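# Fully open the top drawer of the narrow cabinet

## Task

Pull the top drawer of the slim cabinet with three drawers fully open and leave it open. Every other drawer in the room must be fully closed at the end. No cabinet may be moved noticeably from its place. The robot must not fall or finish tilted, or the task fails.

## Robot and tools

ROBOT. A Dexmate Vega: a three-wheeled mobile base, a torso of three links (thigh, shank, chest) that folds in a Z through torso_hip_rad, torso_knee_rad and torso_waist_rad, two seven-joint arms with two-finger grippers, and a head with head_pan_rad, head_tilt_rad and head_camera_tilt_rad. Chest forward lean equals knee - hip - waist. From above, in its start posture, it is 0.70 m long and 0.63 m wide (0.91 m with arms folded), and its front edge is 0.35 m ahead of the base origin. It begins in the stand preset (hip 0.469, knee 1.617, waist 1.048). Other presets: stand_high 0.78, 1.57, 0.44; lean_20 0.52, 1.05, 0.18; lean_45 0.52, 1.05, -0.26; low_lean_45 0, 0, -0.79 (fold the arms first). Arm fold, in arm key order: left 1, 0.5, -0.6, -2.5, 0, -0.9, 0; right -1, -0.5, 0.6, -2.5, 0, 0.9, 0.

FRAMES. Base frame: origin on the floor at the base's turning point on its centre line, 0.185 m behind the front axle; x forward, y left, z up, metres. left_hand, right_hand and chest are reported in it. A hand point sits between the fingers 0.033 m short of the closed tips; fingers point along its z, close along its y, and the wrist camera faces out from -x. Reported hand positions grow less exact at long reach. Odometry frame is the base frame where the scene began; base_odometry counts wheel turns only, so slipping looks like travel.

move. One action per call; all arguments except cameras form it. An action uses base, joints or both (plus optional speeds or min_time_s), or target alone (optionally with min_time_s). Parts start together. An empty call returns state and all images.
- base: a single relative offset from where the base last reported itself, one of {"translate_m": d} (metres, + forward, -2 to 2), {"strafe_m": d} (metres, + left, -2 to 2, heading may drift about 0.02 rad) or {"rotate_rad": d} (radians, + counter-clockwise, -3.2 to 3.2). Front wheels first swivel to the new direction (about 0.5 s, up to 1.1 s).
- joints: an object of absolute angles in radians keyed by joint name. Ranges: hip 0 to 1.57, knee 0 to 3.141, waist -1.57 to 1.57; left shoulder pitch ±3.041 (+ down), left shoulder yaw -0.423 to 1.523, upper arm roll ±3.041, elbow -3.041 to 0.214 (0 straight, - bends up), forearm roll ±3.041, left wrist pitch ±1.366 (+ down), left wrist yaw -1.348 to 1.087; right arm mirrors: shoulder pitch - is down, shoulder yaw -1.523 to 0.423, wrist pitch - is down, wrist yaw -1.087 to 1.348. Grippers 0 (shut) to 0.785, each finger's angle; pad gap at the hand point is about 0.24 x angle - 0.002 m. Head pan ±2.792, head tilt ±1.483, camera tilt -1.483 to 1.378 (+ down). Torso joints in one action arrive together.
- target: an absolute pose for one hand in the base frame: side "left" or "right"; x, y, z in metres (-3 to 3); pitch_deg (-30 to 95; 90 fingers down, 0 level); heading_deg (0 forward, + counter-clockwise); roll_deg (default 0, jaw line level; + clockwise seen from behind); line_only true demands a straight path. Checked only against the robot, not the room; the robot must be still. Straight paths reach up to 45 cm, otherwise an arc may swing elbow and hand widely. If reported short (part of a move), resend the same target.
- speeds: per-action top speeds: translate_m 0.04 to 0.5 m/s (default 0.3), strafe_m 0.04 to 0.3, rotate_rad 0.1 to 0.6 rad/s.
- min_time_s: 0.1 to 8, minimum duration of arm and head motions.
- cameras: list of head_camera, left_wrist_camera, right_wrist_camera or "all"; [] for none. Images may lag the state slightly; "pictures" gives their order.
Unknown keys make a call invalid; out-of-range values get it refused, and a refusal cancels later move/wait/finished_scene calls in the same reply.

RESULTS. "move" reads done or the worst status. Per-part statuses: done; off_target (resting away, may still push); contact_stop or time_out (target dropped, holds; a stop in one arm or the torso halts that whole group, shown as contact_stop_at_<key>); not_followed (a self-collision or reach check withheld the arm, with a cause line); refused; reached (within 10 mm and 2 degrees) or short for targets; limit_stop_at_motor_heat. on_its_own lists unrequested motion. turned_by_wheels and turned_by_imu (rad since last result) compare turns; an IMU turn over 0.03 rad after a straight or sideways drive suggests a bump. base_tilt gives forward/right lean in degrees (about 2 degrees fixed error). A time_out, or a count near zero, means the base was blocked or a wheel could not swivel (try backing off or turning on the spot). Joint torques, motor temperatures and MOTOR HOT, TORQUE FAULT or OVER-TEMPERATURE FAULT lines also appear.

wait: seconds 0 to 10, optional cameras; the robot keeps its last commands. zoom_image: camera name and region [x0, y0, x1, y1] in pixels of that camera's latest image (head 896x560, wrist 672x420), at most 504 by 504. finished_scene: scene number 1 to 3; ends the scene for good, with the drawers as they must stay.

CAUTIONS. The base does not stop on furniture; it stalls or shoves, so drive into cabinets gently, at default speed or less, especially with the chest leaned forward or an arm extended. Nothing prevents tipping. Keep the arms from striking or squeezing each other, grippers included. Contact torque at a joint's limit (shoulders 141, upper arm roll and elbow 75.2, forearm and wrist 23.5 N m) freezes that arm 10 s. After any stop, pull the arm clear, since pressing or long stretched holds heat motors toward a shutdown at 80 °C. Under joints, only contact keeps an arm off the body; arms hanging straight down hit the base in forward leans. Do not slam drawers, knock things down or hit heavy objects hard.

Each tool is called after "Call:" by a JSON object that holds its "fn" and its "kwargs".

## Session

Call:
{"fn": "move", "kwargs": {}}

Scene clock: 0.00 s.
Joint torques (N m): no reading
Motor temperatures (°C): left_arm=[31 31 31 26 40 35 41] | right_arm=[30 27 33 31 36 36 33]
base_odometry: x=+0.000 y=+0.000 heading=+0.000
turned_by_wheels: +0.000
turned_by_imu: +0.000
base_tilt: forward=+0.0 right=+0.8
base_status: not commanded
joint_positions: torso_hip_rad=+0.469 torso_knee_rad=+1.617 torso_waist_rad=+1.048 left_shoulder_pitch_rad=+2.217 left_shoulder_yaw_rad=-0.014 left_upper_arm_roll_rad=-0.004 left_elbow_rad=-1.080 left_forearm_roll_rad=+0.010 left_wrist_pitch_rad=-0.495 left_wrist_yaw_rad=-0.006 left_gripper_rad=+0.005 right_shoulder_pitch_rad=-2.194 right_shoulder_yaw_rad=-0.002 right_upper_arm_roll_rad=+0.006 right_elbow_rad=-1.112 right_forearm_roll_rad=+0.018 right_wrist_pitch_rad=+0.493 right_wrist_yaw_rad=-0.008 right_gripper_rad=+0.005 head_pan_rad=+0.000 head_tilt_rad=+0.000 head_camera_tilt_rad=+0.000
joint_status: not commanded
chest: x=-0.0111 y=+0.0000 z=+1.4155 quat_wxyz=(+0.999, +0.000, +0.050, +0.000) (m; base frame)
left_hand: x=+0.1501 y=+0.2220 z=+0.6144 quat_wxyz=(+0.402, -0.001, +0.915, -0.004) pitch_deg=+42.6 heading_deg=-0.5 roll_deg=-0.7 back=up (m; base frame)
right_hand: x=+0.1852 y=-0.2398 z=+0.6293 quat_wxyz=(+0.427, +0.011, +0.904, -0.007) pitch_deg=+39.4 heading_deg=-1.6 roll_deg=-0.3 back=up (m; base frame)
pictures: head_camera, left_wrist_camera, right_wrist_camera

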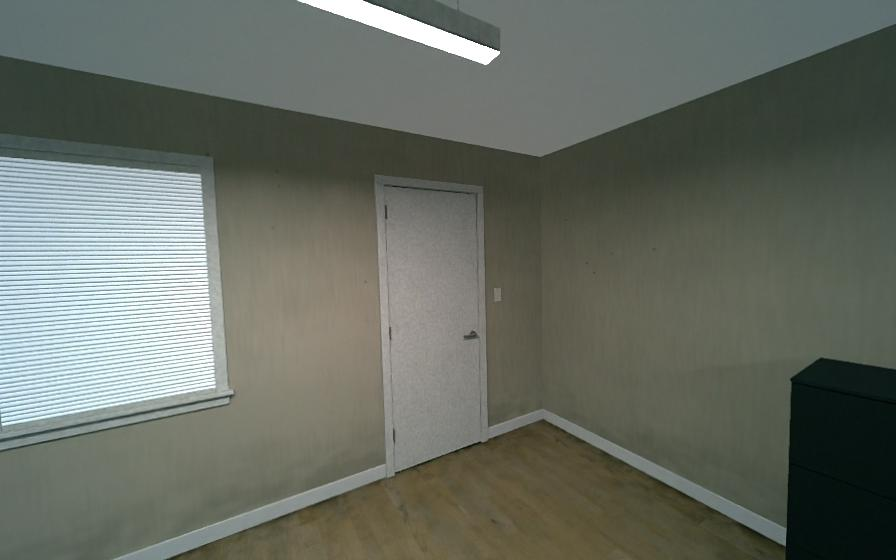

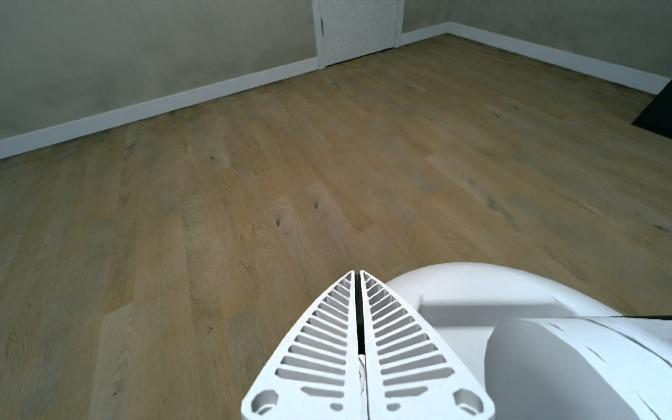

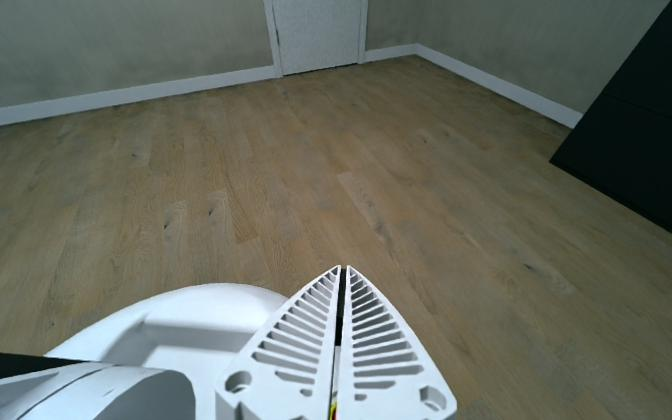

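Call:
{"fn": "move", "kwargs": {"joints": {"head_pan_rad": -1.2, "head_camera_tilt_rad": 0.4}, "cameras": ["head_camera"]}}

Call:
{"fn": "move", "kwargs": {"joints": {"head_pan_rad": -2.5, "head_camera_tilt_rad": 0.4}, "cameras": ["head_camera"]}}

Call:
{"fn": "move", "kwargs": {"joints": {"head_pan_rad": 1.6, "head_camera_tilt_rad": 0.4}, "cameras": ["head_camera"]}}

Scene clock: 1.70 s.
Joint torques (N m): left_arm=[7.4 -0.55 -1.15 -1.08 0.06 -1.54 0.05] | right_arm=[-4.71 -1.7 0.59 -2.36 0.05 1.76 -0.05]
move: done
base_odometry: x=+0.000 y=+0.000 heading=+0.000
turned_by_wheels: +0.000
turned_by_imu: +0.000
base_tilt: forward=+0.1 right=+0.7
base_status: not commanded
joint_positions: torso_hip_rad=+0.469 torso_knee_rad=+1.617 torso_waist_rad=+1.048 left_shoulder_pitch_rad=+2.217 left_shoulder_yaw_rad=-0.014 left_upper_arm_roll_rad=-0.004 left_elbow_rad=-1.080 left_forearm_roll_rad=+0.010 left_wrist_pitch_rad=-0.495 left_wrist_yaw_rad=-0.006 left_gripper_rad=+0.005 right_shoulder_pitch_rad=-2.194 right_shoulder_yaw_rad=-0.002 right_upper_arm_roll_rad=+0.006 right_elbow_rad=-1.112 right_forearm_roll_rad=+0.018 right_wrist_pitch_rad=+0.493 right_wrist_yaw_rad=-0.008 right_gripper_rad=+0.005 head_pan_rad=-1.200 head_tilt_rad=+0.000 head_camera_tilt_rad=+0.400
joint_status: all done
chest: x=-0.0111 y=+0.0000 z=+1.4155 quat_wxyz=(+0.999, +0.000, +0.050, +0.000) (m; base frame)
left_hand: x=+0.1501 y=+0.2220 z=+0.6144 quat_wxyz=(+0.402, -0.001, +0.915, -0.004) pitch_deg=+42.6 heading_deg=-0.5 roll_deg=-0.7 back=up (m; base frame)
right_hand: x=+0.1852 y=-0.2398 z=+0.6293 quat_wxyz=(+0.427, +0.011, +0.904, -0.007) pitch_deg=+39.4 heading_deg=-1.6 roll_deg=-0.3 back=up (m; base frame)
pictures: head_camera

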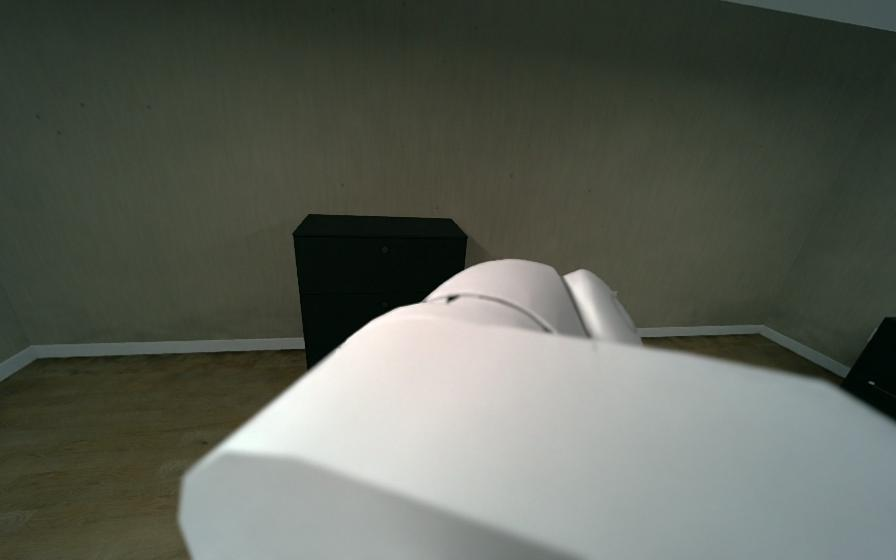

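Scene clock: 3.23 s.
Joint torques (N m): left_arm=[7.2 -0.06 -1.16 -2.66 0.08 -2.16 -0.01] | right_arm=[-3.73 -0.49 0 -2.29 0.24 2.62 0.08]
move: done
base_odometry: x=+0.000 y=+0.000 heading=+0.000
turned_by_wheels: +0.000
turned_by_imu: +0.000
base_tilt: forward=+0.0 right=+0.8
base_status: not commanded
joint_positions: torso_hip_rad=+0.469 torso_knee_rad=+1.617 torso_waist_rad=+1.048 left_shoulder_pitch_rad=+2.217 left_shoulder_yaw_rad=-0.014 left_upper_arm_roll_rad=-0.004 left_elbow_rad=-1.080 left_forearm_roll_rad=+0.010 left_wrist_pitch_rad=-0.495 left_wrist_yaw_rad=-0.006 left_gripper_rad=+0.005 right_shoulder_pitch_rad=-2.194 right_shoulder_yaw_rad=-0.002 right_upper_arm_roll_rad=+0.006 right_elbow_rad=-1.112 right_forearm_roll_rad=+0.018 right_wrist_pitch_rad=+0.493 right_wrist_yaw_rad=-0.008 right_gripper_rad=+0.005 head_pan_rad=-2.500 head_tilt_rad=+0.000 head_camera_tilt_rad=+0.400
joint_status: all done
chest: x=-0.0111 y=+0.0000 z=+1.4155 quat_wxyz=(+0.999, +0.000, +0.050, +0.000) (m; base frame)
left_hand: x=+0.1501 y=+0.2220 z=+0.6144 quat_wxyz=(+0.402, -0.001, +0.915, -0.004) pitch_deg=+42.6 heading_deg=-0.5 roll_deg=-0.7 back=up (m; base frame)
right_hand: x=+0.1852 y=-0.2398 z=+0.6293 quat_wxyz=(+0.427, +0.011, +0.904, -0.007) pitch_deg=+39.4 heading_deg=-1.6 roll_deg=-0.3 back=up (m; base frame)
pictures: head_camera

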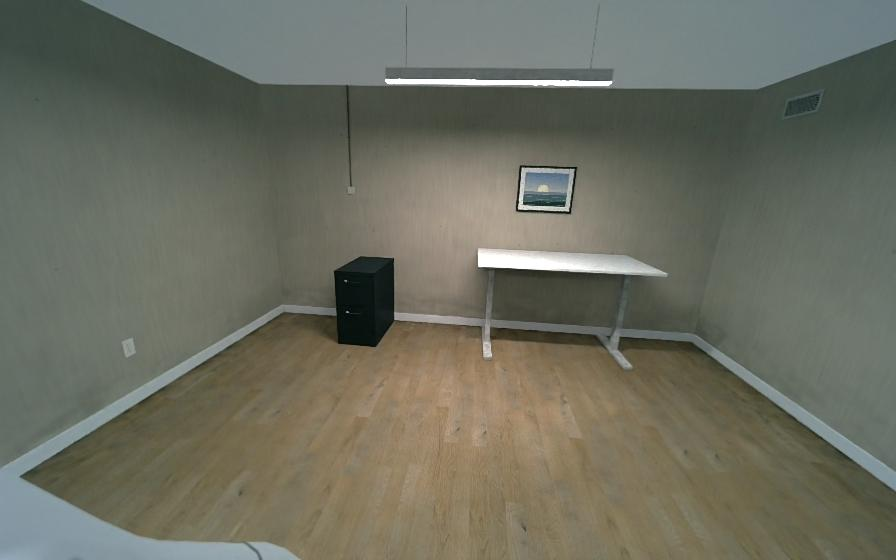

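Scene clock: 6.63 s.
Joint torques (N m): left_arm=[7.15 0.18 -1.24 -2.83 -0.07 -1.93 -0.05] | right_arm=[-3.65 -1.61 0.65 -2.23 0.05 2.76 -0.13]
move: done
base_odometry: x=+0.000 y=+0.000 heading=+0.000
turned_by_wheels: +0.000
turned_by_imu: +0.000
base_tilt: forward=+0.0 right=+0.8
base_status: not commanded
joint_positions: torso_hip_rad=+0.469 torso_knee_rad=+1.617 torso_waist_rad=+1.048 left_shoulder_pitch_rad=+2.217 left_shoulder_yaw_rad=-0.014 left_upper_arm_roll_rad=-0.004 left_elbow_rad=-1.080 left_forearm_roll_rad=+0.010 left_wrist_pitch_rad=-0.495 left_wrist_yaw_rad=-0.006 left_gripper_rad=+0.005 right_shoulder_pitch_rad=-2.194 right_shoulder_yaw_rad=-0.002 right_upper_arm_roll_rad=+0.006 right_elbow_rad=-1.112 right_forearm_roll_rad=+0.018 right_wrist_pitch_rad=+0.493 right_wrist_yaw_rad=-0.008 right_gripper_rad=+0.005 head_pan_rad=+1.600 head_tilt_rad=+0.000 head_camera_tilt_rad=+0.400
joint_status: all done
chest: x=-0.0111 y=+0.0000 z=+1.4155 quat_wxyz=(+0.999, +0.000, +0.050, +0.000) (m; base frame)
left_hand: x=+0.1501 y=+0.2220 z=+0.6144 quat_wxyz=(+0.402, -0.001, +0.915, -0.004) pitch_deg=+42.6 heading_deg=-0.5 roll_deg=-0.7 back=up (m; base frame)
right_hand: x=+0.1852 y=-0.2398 z=+0.6293 quat_wxyz=(+0.427, +0.011, +0.904, -0.007) pitch_deg=+39.4 heading_deg=-1.6 roll_deg=-0.3 back=up (m; base frame)
pictures: head_camera

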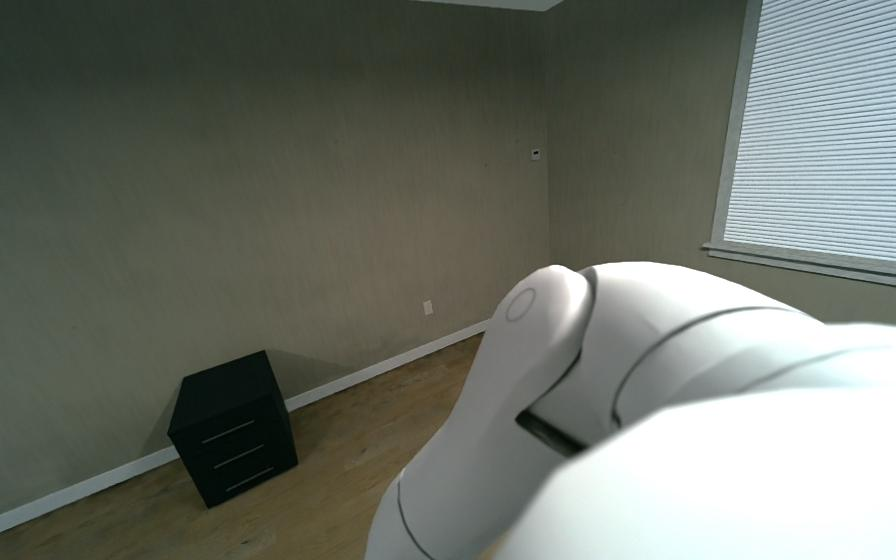

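Call:
{"fn": "zoom_image", "kwargs": {"camera": "head_camera", "region": [140, 320, 360, 540]}}

Call:
{"fn": "move", "kwargs": {"joints": {"head_pan_rad": 2.4, "head_camera_tilt_rad": 0.4}, "cameras": ["head_camera"]}}

Call:
{"fn": "zoom_image", "kwargs": {"camera": "head_camera", "region": [500, 200, 896, 500]}}

Scaled by 2.291 from the camera's 896x560 image, which has a finer 960x600 frame.

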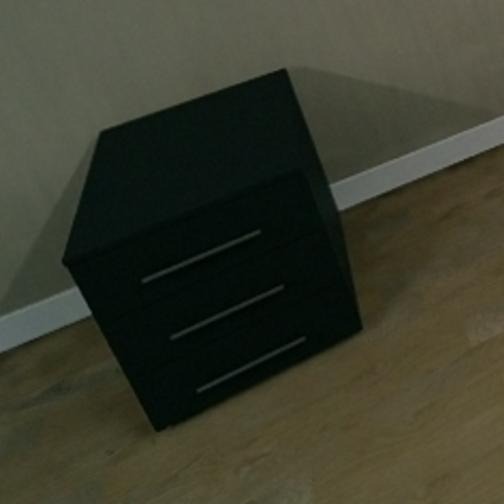

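Scene clock: 8.10 s.
Joint torques (N m): left_arm=[7.04 -0.24 -0.7 -2.38 0.09 -1.94 -0.32] | right_arm=[-5.68 -0.52 0.5 -2.59 0.08 2.01 -0.07]
move: done
base_odometry: x=+0.000 y=+0.000 heading=+0.000
turned_by_wheels: +0.000
turned_by_imu: +0.000
base_tilt: forward=+0.1 right=+0.8
base_status: not commanded
joint_positions: torso_hip_rad=+0.469 torso_knee_rad=+1.617 torso_waist_rad=+1.048 left_shoulder_pitch_rad=+2.217 left_shoulder_yaw_rad=-0.014 left_upper_arm_roll_rad=-0.004 left_elbow_rad=-1.080 left_forearm_roll_rad=+0.010 left_wrist_pitch_rad=-0.495 left_wrist_yaw_rad=-0.006 left_gripper_rad=+0.005 right_shoulder_pitch_rad=-2.194 right_shoulder_yaw_rad=-0.002 right_upper_arm_roll_rad=+0.006 right_elbow_rad=-1.112 right_forearm_roll_rad=+0.018 right_wrist_pitch_rad=+0.493 right_wrist_yaw_rad=-0.008 right_gripper_rad=+0.005 head_pan_rad=+2.400 head_tilt_rad=+0.000 head_camera_tilt_rad=+0.400
joint_status: all done
chest: x=-0.0111 y=+0.0000 z=+1.4155 quat_wxyz=(+0.999, +0.000, +0.050, +0.000) (m; base frame)
left_hand: x=+0.1501 y=+0.2220 z=+0.6144 quat_wxyz=(+0.402, -0.001, +0.915, -0.004) pitch_deg=+42.6 heading_deg=-0.5 roll_deg=-0.7 back=up (m; base frame)
right_hand: x=+0.1852 y=-0.2398 z=+0.6293 quat_wxyz=(+0.427, +0.011, +0.904, -0.007) pitch_deg=+39.4 heading_deg=-1.6 roll_deg=-0.3 back=up (m; base frame)
pictures: head_camera

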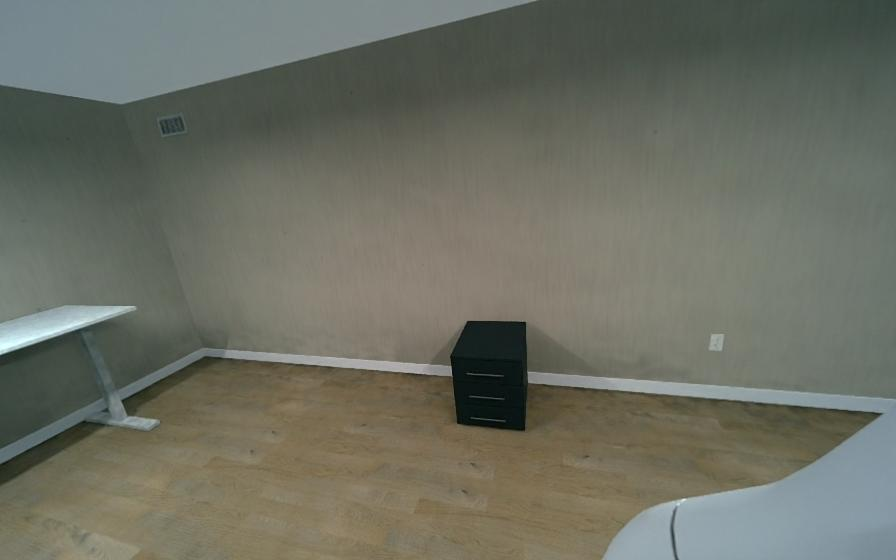

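Scaled by 1.273 from the camera's 896x560 image, which has a finer 960x600 frame.

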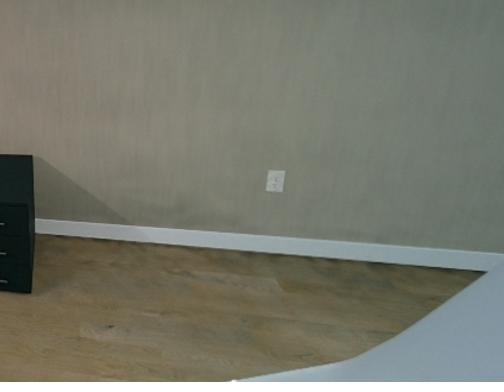

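Call:
{"fn": "move", "kwargs": {"base": {"rotate_rad": 2.19}, "joints": {"torso_hip_rad": 0.45, "torso_knee_rad": 1.2, "torso_waist_rad": 0.55, "head_pan_rad": 0, "head_camera_tilt_rad": 0.4}, "cameras": ["head_camera"]}}

Scene clock: 14.47 s.
Joint torques (N m): left_arm=[9.02 -0.03 -1.41 -1.83 0.16 -1.3 -0.2] | right_arm=[-7.21 -0.38 0.35 -1.78 0.06 1.52 0.08]
move: done
base_odometry: x=+0.003 y=-0.001 heading=+2.197
turned_by_wheels: +2.197
turned_by_imu: +2.185
base_tilt: forward=+0.0 right=+0.8
base_status: done
joint_positions: torso_hip_rad=+0.450 torso_knee_rad=+1.200 torso_waist_rad=+0.550 left_shoulder_pitch_rad=+2.217 left_shoulder_yaw_rad=-0.014 left_upper_arm_roll_rad=-0.004 left_elbow_rad=-1.080 left_forearm_roll_rad=+0.010 left_wrist_pitch_rad=-0.495 left_wrist_yaw_rad=-0.006 left_gripper_rad=+0.005 right_shoulder_pitch_rad=-2.194 right_shoulder_yaw_rad=-0.002 right_upper_arm_roll_rad=+0.006 right_elbow_rad=-1.112 right_forearm_roll_rad=+0.018 right_wrist_pitch_rad=+0.493 right_wrist_yaw_rad=-0.008 right_gripper_rad=+0.005 head_pan_rad=+0.000 head_tilt_rad=+0.000 head_camera_tilt_rad=+0.400
joint_status: all done
chest: x=-0.1150 y=+0.0000 z=+1.3462 quat_wxyz=(+0.995, +0.000, +0.100, +0.000) (m; base frame)
left_hand: x=-0.0344 y=+0.2220 z=+0.5330 quat_wxyz=(+0.356, -0.001, +0.934, -0.004) pitch_deg=+48.3 heading_deg=-0.5 roll_deg=-0.7 back=up (m; base frame)
right_hand: x=+0.0020 y=-0.2398 z=+0.5444 quat_wxyz=(+0.381, +0.011, +0.924, -0.008) pitch_deg=+45.1 heading_deg=-1.8 roll_deg=-0.5 back=up (m; base frame)
pictures: head_camera

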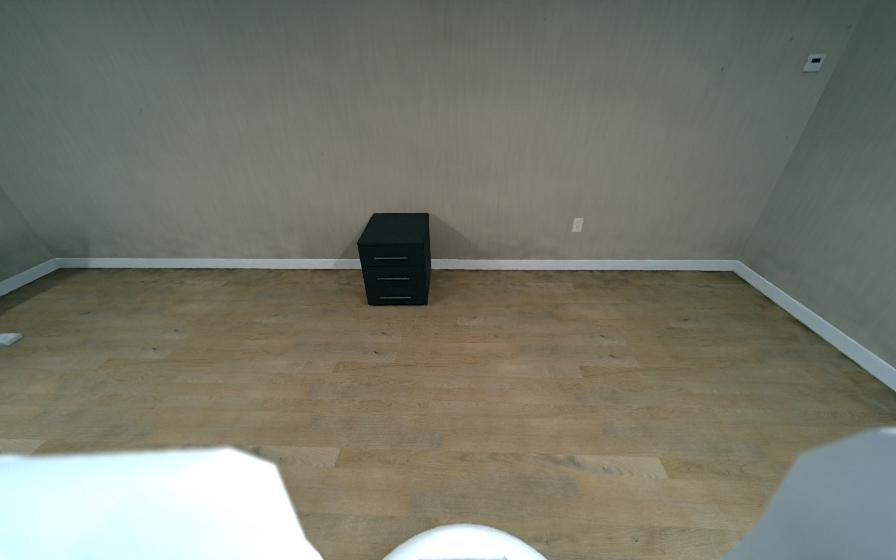

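Call:
{"fn": "move", "kwargs": {"target": {"side": "left", "x": 0.6, "y": 0.2, "z": 0.5, "pitch_deg": 20, "heading_deg": 0, "roll_deg": 90}, "cameras": ["head_camera", "left_wrist_camera"]}}

Scene clock: 15.53 s.
Joint torques (N m): left_arm=[9.72 -0.94 -0.95 -1.84 -0.19 -1.56 -0.03] | right_arm=[-7.65 -0.75 0.72 -2.03 0.18 1.49 -0.04]
move: refused
base_odometry: x=+0.003 y=-0.001 heading=+2.197
turned_by_wheels: +0.000
turned_by_imu: +0.000
base_tilt: forward=+0.0 right=+0.8
base_status: not commanded
joint_positions: torso_hip_rad=+0.450 torso_knee_rad=+1.200 torso_waist_rad=+0.550 left_shoulder_pitch_rad=+2.217 left_shoulder_yaw_rad=-0.014 left_upper_arm_roll_rad=-0.004 left_elbow_rad=-1.080 left_forearm_roll_rad=+0.010 left_wrist_pitch_rad=-0.495 left_wrist_yaw_rad=-0.006 left_gripper_rad=+0.005 right_shoulder_pitch_rad=-2.194 right_shoulder_yaw_rad=-0.002 right_upper_arm_roll_rad=+0.006 right_elbow_rad=-1.112 right_forearm_roll_rad=+0.018 right_wrist_pitch_rad=+0.493 right_wrist_yaw_rad=-0.008 right_gripper_rad=+0.005 head_pan_rad=+0.000 head_tilt_rad=+0.000 head_camera_tilt_rad=+0.400
joint_status: not commanded
chest: x=-0.1150 y=+0.0000 z=+1.3462 quat_wxyz=(+0.995, +0.000, +0.100, +0.000) (m; base frame)
left_hand: x=-0.0344 y=+0.2220 z=+0.5330 quat_wxyz=(+0.356, -0.001, +0.934, -0.004) pitch_deg=+48.3 heading_deg=-0.5 roll_deg=-0.7 back=up (m; base frame)
left_hand_status: refused: no posture of the arm gets there (out of reach): the closest leaves the hand 18.2 cm and 1 deg from the pose. Nothing moved.
right_hand: x=+0.0020 y=-0.2398 z=+0.5444 quat_wxyz=(+0.381, +0.011, +0.924, -0.008) pitch_deg=+45.1 heading_deg=-1.8 roll_deg=-0.5 back=up (m; base frame)
pictures: head_camera, left_wrist_camera

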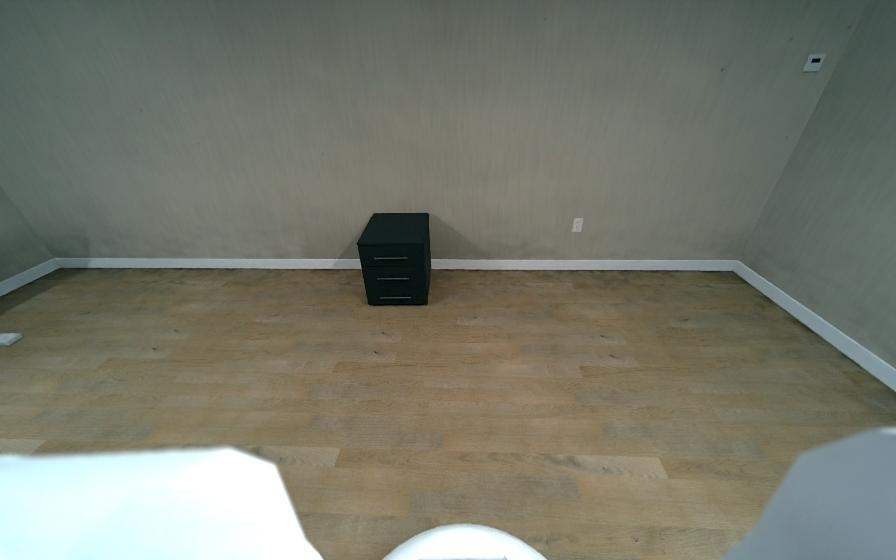

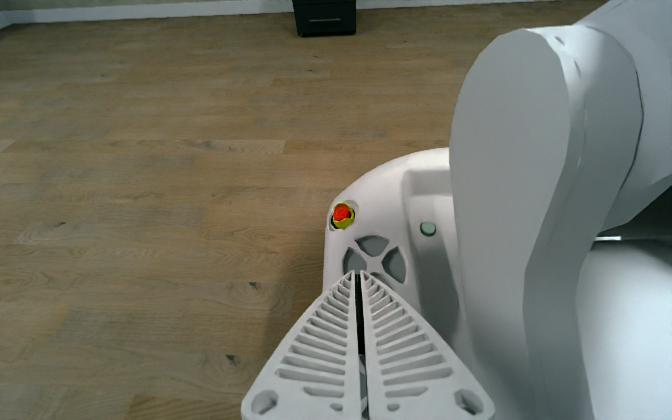

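Call:
{"fn": "move", "kwargs": {"joints": {"torso_hip_rad": 0.35, "torso_knee_rad": 1.1, "torso_waist_rad": 0.05, "left_shoulder_pitch_rad": 1.5, "right_shoulder_pitch_rad": -1.7}, "cameras": ["head_camera"]}}

Call:
{"fn": "move", "kwargs": {"target": {"side": "left", "x": 0.6, "y": 0.2, "z": 0.5, "pitch_deg": 20, "heading_deg": 0, "roll_deg": 90}, "cameras": ["head_camera", "left_wrist_camera"]}}

Scene clock: 19.93 s.
Joint torques (N m): left_arm=[-1.55 -0.76 -1.09 -3.48 0.03 -1.68 -0.06] | right_arm=[2.18 -1.13 -0.01 -2.04 0.04 1.83 -0.12]
move: done
base_odometry: x=+0.003 y=-0.001 heading=+2.197
turned_by_wheels: +0.000
turned_by_imu: +0.000
base_tilt: forward=+0.1 right=+0.8
base_status: not commanded
joint_positions: torso_hip_rad=+0.350 torso_knee_rad=+1.100 torso_waist_rad=+0.050 left_shoulder_pitch_rad=+1.504 left_shoulder_yaw_rad=-0.014 left_upper_arm_roll_rad=-0.004 left_elbow_rad=-1.080 left_forearm_roll_rad=+0.010 left_wrist_pitch_rad=-0.495 left_wrist_yaw_rad=-0.006 left_gripper_rad=+0.005 right_shoulder_pitch_rad=-1.701 right_shoulder_yaw_rad=-0.002 right_upper_arm_roll_rad=+0.006 right_elbow_rad=-1.112 right_forearm_roll_rad=+0.018 right_wrist_pitch_rad=+0.493 right_wrist_yaw_rad=-0.008 right_gripper_rad=+0.005 head_pan_rad=+0.000 head_tilt_rad=+0.000 head_camera_tilt_rad=+0.400
joint_status: all done
chest: x=+0.1192 y=+0.0000 z=+1.2434 quat_wxyz=(+0.939, +0.000, +0.343, +0.000) (m; base frame)
left_hand: x=+0.3702 y=+0.2220 z=+0.4657 quat_wxyz=(+0.454, -0.001, +0.891, -0.004) pitch_deg=+36.0 heading_deg=-0.4 roll_deg=-0.6 back=up (m; base frame)
right_hand: x=+0.2301 y=-0.2398 z=+0.4408 quat_wxyz=(+0.378, +0.011, +0.926, -0.008) pitch_deg=+45.6 heading_deg=-1.8 roll_deg=-0.5 back=up (m; base frame)
pictures: head_camera

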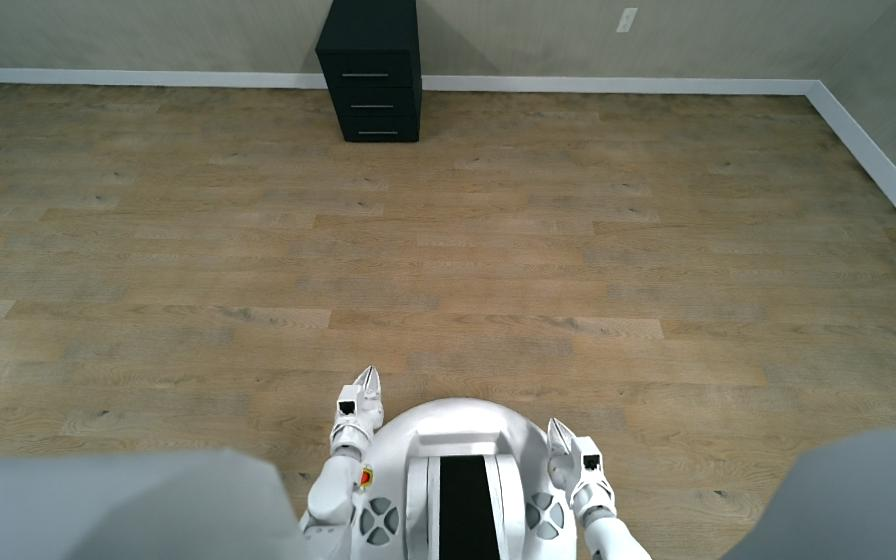

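Scene clock: 20.23 s.
Joint torques (N m): left_arm=[-0.65 0.26 -1.5 -2.71 0.08 -2.24 0.23] | right_arm=[1.66 -0.85 0.37 -1.35 0.19 2.21 -0.07]
move: refused
base_odometry: x=+0.003 y=-0.001 heading=+2.197
turned_by_wheels: +0.000
turned_by_imu: +0.000
base_tilt: forward=+0.0 right=+0.8
base_status: not commanded
joint_positions: torso_hip_rad=+0.350 torso_knee_rad=+1.100 torso_waist_rad=+0.050 left_shoulder_pitch_rad=+1.502 left_shoulder_yaw_rad=-0.014 left_upper_arm_roll_rad=-0.004 left_elbow_rad=-1.080 left_forearm_roll_rad=+0.010 left_wrist_pitch_rad=-0.495 left_wrist_yaw_rad=-0.006 left_gripper_rad=+0.005 right_shoulder_pitch_rad=-1.701 right_shoulder_yaw_rad=-0.002 right_upper_arm_roll_rad=+0.006 right_elbow_rad=-1.112 right_forearm_roll_rad=+0.018 right_wrist_pitch_rad=+0.493 right_wrist_yaw_rad=-0.008 right_gripper_rad=+0.005 head_pan_rad=+0.000 head_tilt_rad=+0.000 head_camera_tilt_rad=+0.400
joint_status: not commanded
chest: x=+0.1192 y=+0.0000 z=+1.2434 quat_wxyz=(+0.939, +0.000, +0.343, +0.000) (m; base frame)
left_hand: x=+0.3717 y=+0.2220 z=+0.4662 quat_wxyz=(+0.454, -0.001, +0.891, -0.004) pitch_deg=+35.9 heading_deg=-0.4 roll_deg=-0.6 back=up (m; base frame)
left_hand_status: refused: no posture of the arm gets there (out of reach): the closest leaves the hand 0.1 cm and 0 deg from the pose. Nothing moved.
right_hand: x=+0.2304 y=-0.2398 z=+0.4409 quat_wxyz=(+0.378, +0.011, +0.926, -0.008) pitch_deg=+45.5 heading_deg=-1.8 roll_deg=-0.5 back=up (m; base frame)
pictures: head_camera, left_wrist_camera

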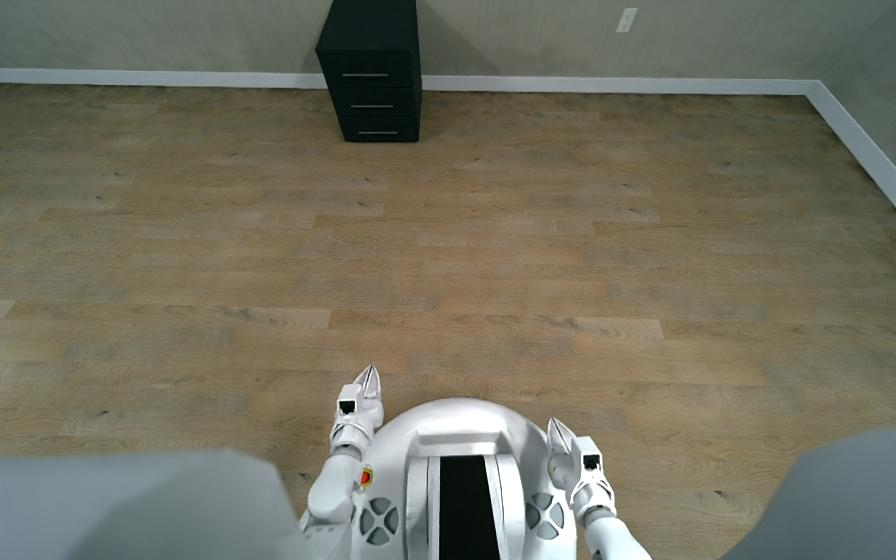

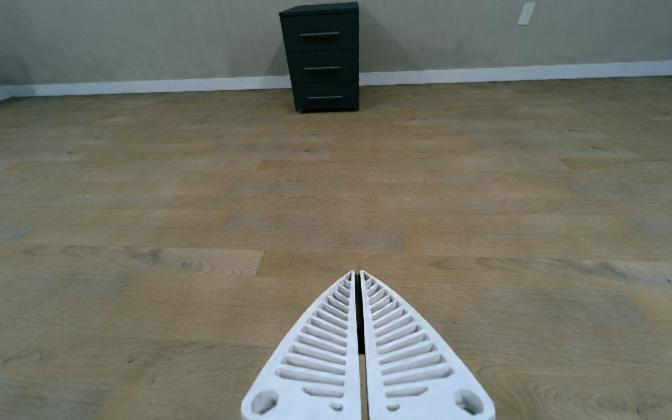

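Call:
{"fn": "move", "kwargs": {"base": {"strafe_m": 0.19}, "joints": {"left_shoulder_pitch_rad": 0.8, "right_shoulder_pitch_rad": -1.0, "right_elbow_rad": -2.0, "head_camera_tilt_rad": 0.2}, "cameras": []}}

Call:
{"fn": "move", "kwargs": {"base": {"translate_m": 1.0}, "joints": {"torso_hip_rad": 0.1, "torso_knee_rad": 0.65, "torso_waist_rad": -0.35}, "cameras": ["head_camera", "left_wrist_camera"]}}

Scene clock: 26.07 s.
Joint torques (N m): left_arm=[-21 -0.46 -0.91 -5.96 0.02 -2.63 0.11] | right_arm=[23.5 -1.88 0.9 -8.09 0.14 1.73 -0.16]
move: done
base_odometry: x=-0.150 y=-0.113 heading=+2.201
turned_by_wheels: +0.005
turned_by_imu: +0.002
base_tilt: forward=+0.1 right=+0.7
base_status: done
joint_positions: torso_hip_rad=+0.350 torso_knee_rad=+1.100 torso_waist_rad=+0.050 left_shoulder_pitch_rad=+0.801 left_shoulder_yaw_rad=-0.014 left_upper_arm_roll_rad=-0.004 left_elbow_rad=-1.080 left_forearm_roll_rad=+0.010 left_wrist_pitch_rad=-0.495 left_wrist_yaw_rad=-0.006 left_gripper_rad=+0.005 right_shoulder_pitch_rad=-1.003 right_shoulder_yaw_rad=-0.002 right_upper_arm_roll_rad=+0.006 right_elbow_rad=-1.996 right_forearm_roll_rad=+0.018 right_wrist_pitch_rad=+0.493 right_wrist_yaw_rad=-0.008 right_gripper_rad=+0.005 head_pan_rad=+0.000 head_tilt_rad=+0.000 head_camera_tilt_rad=+0.200
joint_status: all done
chest: x=+0.1192 y=+0.0000 z=+1.2434 quat_wxyz=(+0.939, +0.000, +0.343, +0.000) (m; base frame)
left_hand: x=+0.8134 y=+0.2220 z=+0.8122 quat_wxyz=(+0.733, +0.000, +0.681, -0.004) pitch_deg=-4.2 heading_deg=-0.4 roll_deg=-0.3 back=up (m; base frame)
right_hand: x=+0.6783 y=-0.2382 z=+1.2294 quat_wxyz=(+0.924, +0.011, +0.382, +0.001) pitch_deg=-45.0 heading_deg=-1.5 roll_deg=+1.6 back=up (m; base frame)
pictures: none
No camera images: "cameras" was empty.

Scene clock: 31.60 s.
Joint torques (N m): left_arm=[-16.21 -0.08 -0.81 -5.02 0.24 -2.22 -0.15] | right_arm=[18.15 -1.83 0.61 -8.81 -0.05 2.1 -0.16]
move: done
base_odometry: x=-0.740 y=+0.695 heading=+2.201
turned_by_wheels: -0.001
turned_by_imu: -0.002
base_tilt: forward=+0.1 right=+0.8
base_status: done
joint_positions: torso_hip_rad=+0.100 torso_knee_rad=+0.650 torso_waist_rad=-0.350 left_shoulder_pitch_rad=+0.800 left_shoulder_yaw_rad=-0.014 left_upper_arm_roll_rad=-0.004 left_elbow_rad=-1.080 left_forearm_roll_rad=+0.010 left_wrist_pitch_rad=-0.495 left_wrist_yaw_rad=-0.006 left_gripper_rad=+0.005 right_shoulder_pitch_rad=-1.000 right_shoulder_yaw_rad=-0.002 right_upper_arm_roll_rad=+0.006 right_elbow_rad=-2.000 right_forearm_roll_rad=+0.018 right_wrist_pitch_rad=+0.493 right_wrist_yaw_rad=-0.008 right_gripper_rad=+0.005 head_pan_rad=+0.000 head_tilt_rad=+0.000 head_camera_tilt_rad=+0.200
joint_status: all done
chest: x=+0.1669 y=+0.0000 z=+1.0432 quat_wxyz=(+0.900, +0.000, +0.435, +0.000) (m; base frame)
left_hand: x=+0.7620 y=+0.2220 z=+0.4831 quat_wxyz=(+0.661, +0.000, +0.750, -0.004) pitch_deg=+7.2 heading_deg=-0.4 roll_deg=-0.4 back=up (m; base frame)
right_hand: x=+0.7117 y=-0.2382 z=+0.9221 quat_wxyz=(+0.883, +0.011, +0.470, +0.000) pitch_deg=-33.9 heading_deg=-1.3 roll_deg=+1.3 back=up (m; base frame)
pictures: head_camera, left_wrist_camera

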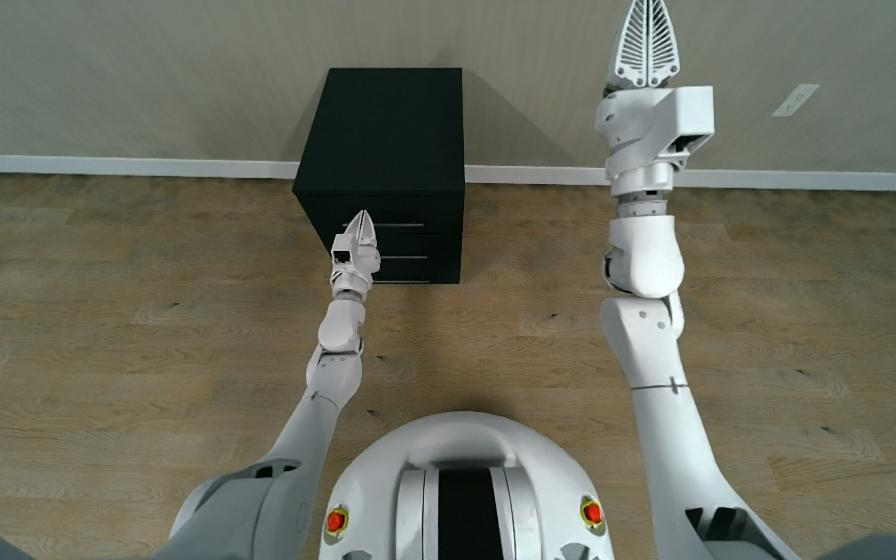

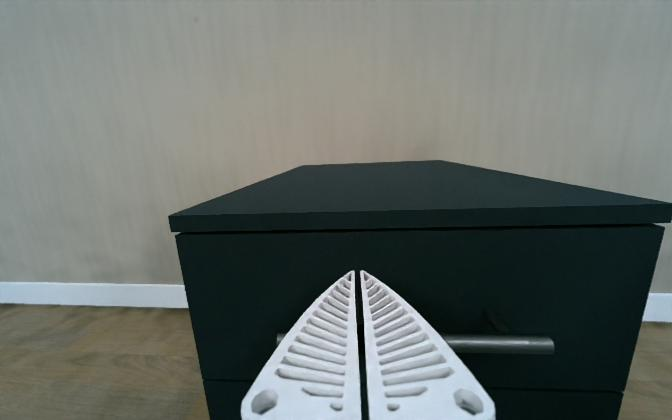

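Call:
{"fn": "move", "kwargs": {"base": {"translate_m": -0.2}, "joints": {"left_gripper_rad": 0.35}}}

Call:
{"fn": "move", "kwargs": {"target": {"side": "left", "x": 0.68, "y": 0.19, "z": 0.42, "pitch_deg": 20, "heading_deg": 0, "roll_deg": 90}, "cameras": ["head_camera", "left_wrist_camera"]}}

Scene clock: 35.40 s.
Joint torques (N m): left_arm=[-14.91 0.21 -0.94 -5.08 -0.12 -1.88 0.01] | right_arm=[18.33 -1.35 0.54 -8.2 0.1 2.26 -0.08]
move: done
base_odometry: x=-0.622 y=+0.533 heading=+2.202
turned_by_wheels: +0.001
turned_by_imu: +0.002
base_tilt: forward=+0.1 right=+0.8
base_status: done
joint_positions: torso_hip_rad=+0.100 torso_knee_rad=+0.650 torso_waist_rad=-0.350 left_shoulder_pitch_rad=+0.800 left_shoulder_yaw_rad=-0.014 left_upper_arm_roll_rad=-0.004 left_elbow_rad=-1.080 left_forearm_roll_rad=+0.010 left_wrist_pitch_rad=-0.495 left_wrist_yaw_rad=-0.006 left_gripper_rad=+0.350 right_shoulder_pitch_rad=-1.000 right_shoulder_yaw_rad=-0.002 right_upper_arm_roll_rad=+0.006 right_elbow_rad=-2.000 right_forearm_roll_rad=+0.018 right_wrist_pitch_rad=+0.493 right_wrist_yaw_rad=-0.008 right_gripper_rad=+0.005 head_pan_rad=+0.000 head_tilt_rad=+0.000 head_camera_tilt_rad=+0.200
joint_status: all done
chest: x=+0.1669 y=+0.0000 z=+1.0432 quat_wxyz=(+0.900, +0.000, +0.435, +0.000) (m; base frame)
left_hand: x=+0.7620 y=+0.2220 z=+0.4832 quat_wxyz=(+0.661, +0.000, +0.750, -0.004) pitch_deg=+7.2 heading_deg=-0.4 roll_deg=-0.4 back=up (m; base frame)
right_hand: x=+0.7117 y=-0.2382 z=+0.9222 quat_wxyz=(+0.883, +0.011, +0.470, +0.000) pitch_deg=-33.9 heading_deg=-1.3 roll_deg=+1.3 back=up (m; base frame)
pictures: none

Scene clock: 40.63 s.
Joint torques (N m): left_arm=[-0.82 -6.75 -0.62 -6.5 -0.75 0.18 -0.74] | right_arm=[18.74 -0.08 0.57 -7.56 0.06 1.74 -0.14]
move: done
base_odometry: x=-0.622 y=+0.533 heading=+2.202
turned_by_wheels: +0.000
turned_by_imu: +0.000
base_tilt: forward=+0.1 right=+0.7
base_status: not commanded
joint_positions: torso_hip_rad=+0.100 torso_knee_rad=+0.650 torso_waist_rad=-0.350 left_shoulder_pitch_rad=+1.006 left_shoulder_yaw_rad=-0.378 left_upper_arm_roll_rad=-0.303 left_elbow_rad=-1.450 left_forearm_roll_rad=-1.142 left_wrist_pitch_rad=+0.231 left_wrist_yaw_rad=-0.217 left_gripper_rad=+0.350 right_shoulder_pitch_rad=-1.000 right_shoulder_yaw_rad=-0.002 right_upper_arm_roll_rad=+0.006 right_elbow_rad=-2.000 right_forearm_roll_rad=+0.018 right_wrist_pitch_rad=+0.493 right_wrist_yaw_rad=-0.008 right_gripper_rad=+0.005 head_pan_rad=+0.000 head_tilt_rad=+0.000 head_camera_tilt_rad=+0.200
joint_status: not commanded
chest: x=+0.1669 y=+0.0000 z=+1.0432 quat_wxyz=(+0.900, +0.000, +0.435, +0.000) (m; base frame)
left_hand: x=+0.6803 y=+0.1901 z=+0.4200 quat_wxyz=(+0.407, -0.578, +0.581, -0.404) pitch_deg=+20.0 heading_deg=+0.0 roll_deg=-89.7 (m; base frame)
left_hand_status: reached (straight line, planned for 4.0 s): 0 mm and 0.3 deg off.
right_hand: x=+0.7117 y=-0.2382 z=+0.9222 quat_wxyz=(+0.883, +0.011, +0.470, +0.000) pitch_deg=-33.9 heading_deg=-1.3 roll_deg=+1.3 back=up (m; base frame)
pictures: head_camera, left_wrist_camera

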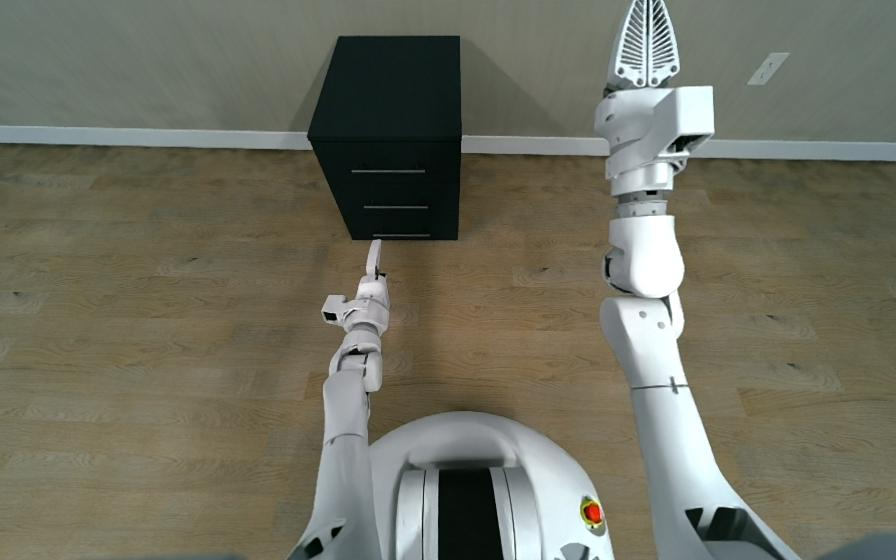

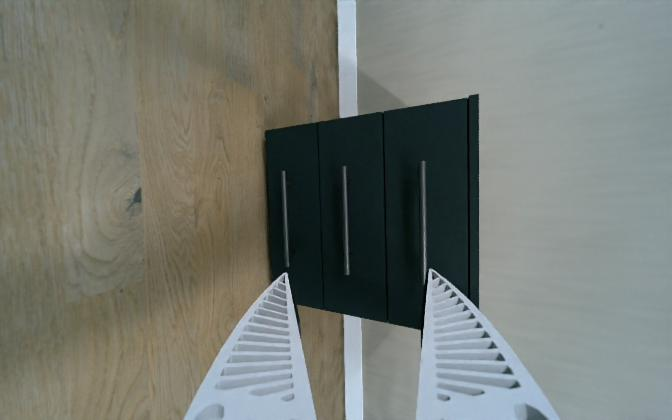

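Call:
{"fn": "move", "kwargs": {"base": {"translate_m": 0.18}, "cameras": ["head_camera", "left_wrist_camera"]}}

Scene clock: 43.43 s.
Joint torques (N m): left_arm=[-1.27 -4.98 -0.63 -5.14 -0.62 0.49 -0.84] | right_arm=[18.68 -1.73 0.25 -7.69 -0.01 2.24 -0.01]
move: done
base_odometry: x=-0.728 y=+0.679 heading=+2.201
turned_by_wheels: -0.001
turned_by_imu: -0.002
base_tilt: forward=+0.1 right=+0.7
base_status: done
joint_positions: torso_hip_rad=+0.100 torso_knee_rad=+0.650 torso_waist_rad=-0.350 left_shoulder_pitch_rad=+1.007 left_shoulder_yaw_rad=-0.379 left_upper_arm_roll_rad=-0.304 left_elbow_rad=-1.451 left_forearm_roll_rad=-1.146 left_wrist_pitch_rad=+0.234 left_wrist_yaw_rad=-0.216 left_gripper_rad=+0.350 right_shoulder_pitch_rad=-1.000 right_shoulder_yaw_rad=-0.002 right_upper_arm_roll_rad=+0.006 right_elbow_rad=-2.000 right_forearm_roll_rad=+0.018 right_wrist_pitch_rad=+0.493 right_wrist_yaw_rad=-0.008 right_gripper_rad=+0.005 head_pan_rad=+0.000 head_tilt_rad=+0.000 head_camera_tilt_rad=+0.200
joint_status: not commanded
chest: x=+0.1669 y=+0.0000 z=+1.0432 quat_wxyz=(+0.900, +0.000, +0.435, +0.000) (m; base frame)
left_hand: x=+0.6800 y=+0.1899 z=+0.4199 quat_wxyz=(+0.406, -0.579, +0.579, -0.406) pitch_deg=+20.0 heading_deg=+0.0 roll_deg=-90.0 (m; base frame)
right_hand: x=+0.7117 y=-0.2382 z=+0.9221 quat_wxyz=(+0.883, +0.011, +0.470, +0.000) pitch_deg=-33.9 heading_deg=-1.3 roll_deg=+1.3 back=up (m; base frame)
pictures: head_camera, left_wrist_camera

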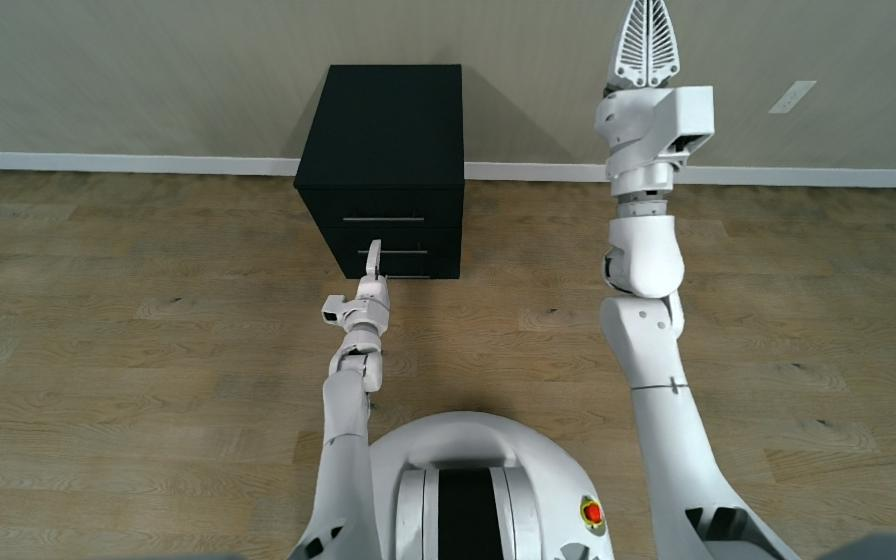

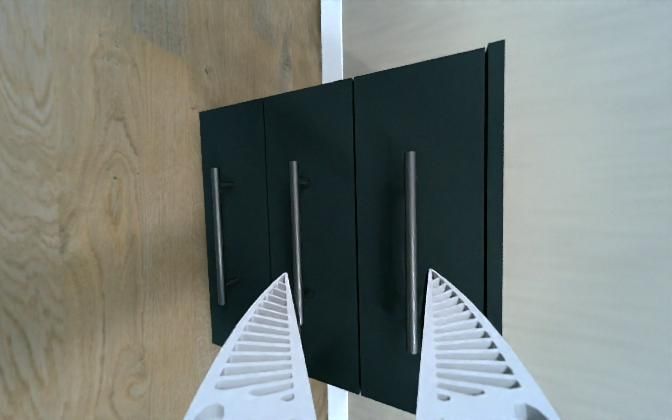

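Call:
{"fn": "move", "kwargs": {"target": {"side": "left", "x": 0.68, "y": 0.19, "z": 0.438, "pitch_deg": 20, "heading_deg": 0, "roll_deg": -90}, "cameras": []}}

Call:
{"fn": "move", "kwargs": {"base": {"translate_m": 0.1}, "speeds": {"translate_m": 0.1}, "cameras": ["head_camera", "left_wrist_camera"]}}

Scene clock: 45.63 s.
Joint torques (N m): left_arm=[-1.8 -5.85 5.56 -6.9 -0.75 0.63 -0.66] | right_arm=[18.48 -1.62 0.33 -7.12 0 2.45 0.01]
move: done
base_odometry: x=-0.728 y=+0.679 heading=+2.201
turned_by_wheels: +0.000
turned_by_imu: +0.000
base_tilt: forward=+0.1 right=+0.7
base_status: not commanded
joint_positions: torso_hip_rad=+0.100 torso_knee_rad=+0.650 torso_waist_rad=-0.350 left_shoulder_pitch_rad=+1.040 left_shoulder_yaw_rad=-0.397 left_upper_arm_roll_rad=-0.290 left_elbow_rad=-1.539 left_forearm_roll_rad=-1.151 left_wrist_pitch_rad=+0.254 left_wrist_yaw_rad=-0.165 left_gripper_rad=+0.350 right_shoulder_pitch_rad=-1.000 right_shoulder_yaw_rad=-0.002 right_upper_arm_roll_rad=+0.006 right_elbow_rad=-2.000 right_forearm_roll_rad=+0.018 right_wrist_pitch_rad=+0.493 right_wrist_yaw_rad=-0.008 right_gripper_rad=+0.005 head_pan_rad=+0.000 head_tilt_rad=+0.000 head_camera_tilt_rad=+0.200
joint_status: not commanded
chest: x=+0.1669 y=+0.0000 z=+1.0432 quat_wxyz=(+0.900, +0.000, +0.435, +0.000) (m; base frame)
left_hand: x=+0.6800 y=+0.1902 z=+0.4371 quat_wxyz=(+0.406, -0.579, +0.579, -0.405) pitch_deg=+20.0 heading_deg=+0.0 roll_deg=-90.0 (m; base frame)
left_hand_status: reached (straight line, planned for 0.6 s): 1 mm and 0.0 deg off.
right_hand: x=+0.7117 y=-0.2382 z=+0.9221 quat_wxyz=(+0.883, +0.011, +0.470, +0.000) pitch_deg=-33.9 heading_deg=-1.3 roll_deg=+1.3 back=up (m; base frame)
pictures: none
No camera images: "cameras" was empty.

Scene clock: 47.53 s.
Joint torques (N m): left_arm=[-1.34 -4.89 4.95 -7.44 -0.54 -0.43 -0.97] | right_arm=[18.67 -0.37 0.11 -8.45 0.09 2.58 -0.06]
move: done
base_odometry: x=-0.787 y=+0.759 heading=+2.200
turned_by_wheels: -0.001
turned_by_imu: -0.001
base_tilt: forward=+0.1 right=+0.8
base_status: done
joint_positions: torso_hip_rad=+0.100 torso_knee_rad=+0.650 torso_waist_rad=-0.350 left_shoulder_pitch_rad=+1.041 left_shoulder_yaw_rad=-0.398 left_upper_arm_roll_rad=-0.290 left_elbow_rad=-1.543 left_forearm_roll_rad=-1.151 left_wrist_pitch_rad=+0.255 left_wrist_yaw_rad=-0.163 left_gripper_rad=+0.350 right_shoulder_pitch_rad=-1.000 right_shoulder_yaw_rad=-0.002 right_upper_arm_roll_rad=+0.006 right_elbow_rad=-2.000 right_forearm_roll_rad=+0.018 right_wrist_pitch_rad=+0.493 right_wrist_yaw_rad=-0.008 right_gripper_rad=+0.005 head_pan_rad=+0.000 head_tilt_rad=+0.000 head_camera_tilt_rad=+0.200
joint_status: not commanded
chest: x=+0.1669 y=+0.0000 z=+1.0432 quat_wxyz=(+0.900, +0.000, +0.435, +0.000) (m; base frame)
left_hand: x=+0.6800 y=+0.1902 z=+0.4379 quat_wxyz=(+0.406, -0.579, +0.579, -0.405) pitch_deg=+20.0 heading_deg=+0.0 roll_deg=-90.0 (m; base frame)
right_hand: x=+0.7117 y=-0.2382 z=+0.9221 quat_wxyz=(+0.883, +0.011, +0.470, +0.000) pitch_deg=-33.9 heading_deg=-1.3 roll_deg=+1.3 back=up (m; base frame)
pictures: head_camera, left_wrist_camera

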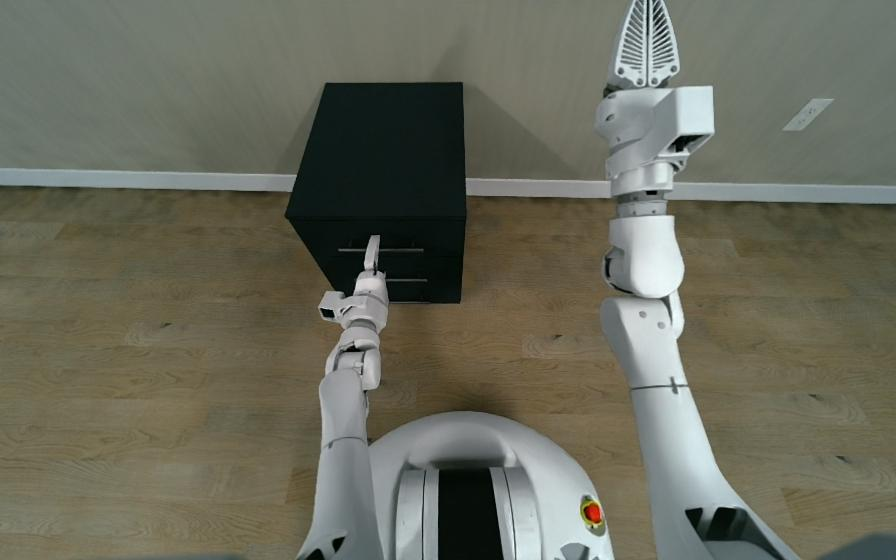

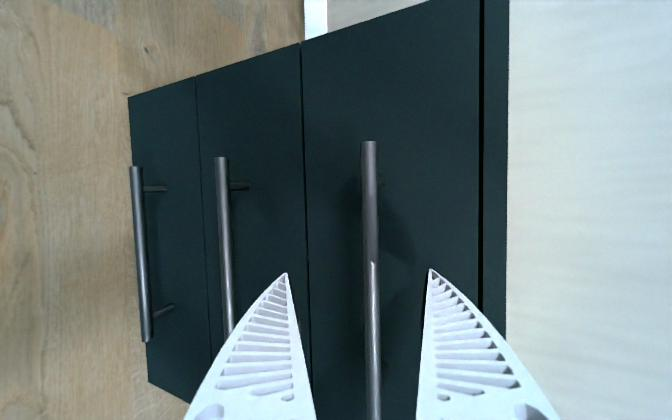

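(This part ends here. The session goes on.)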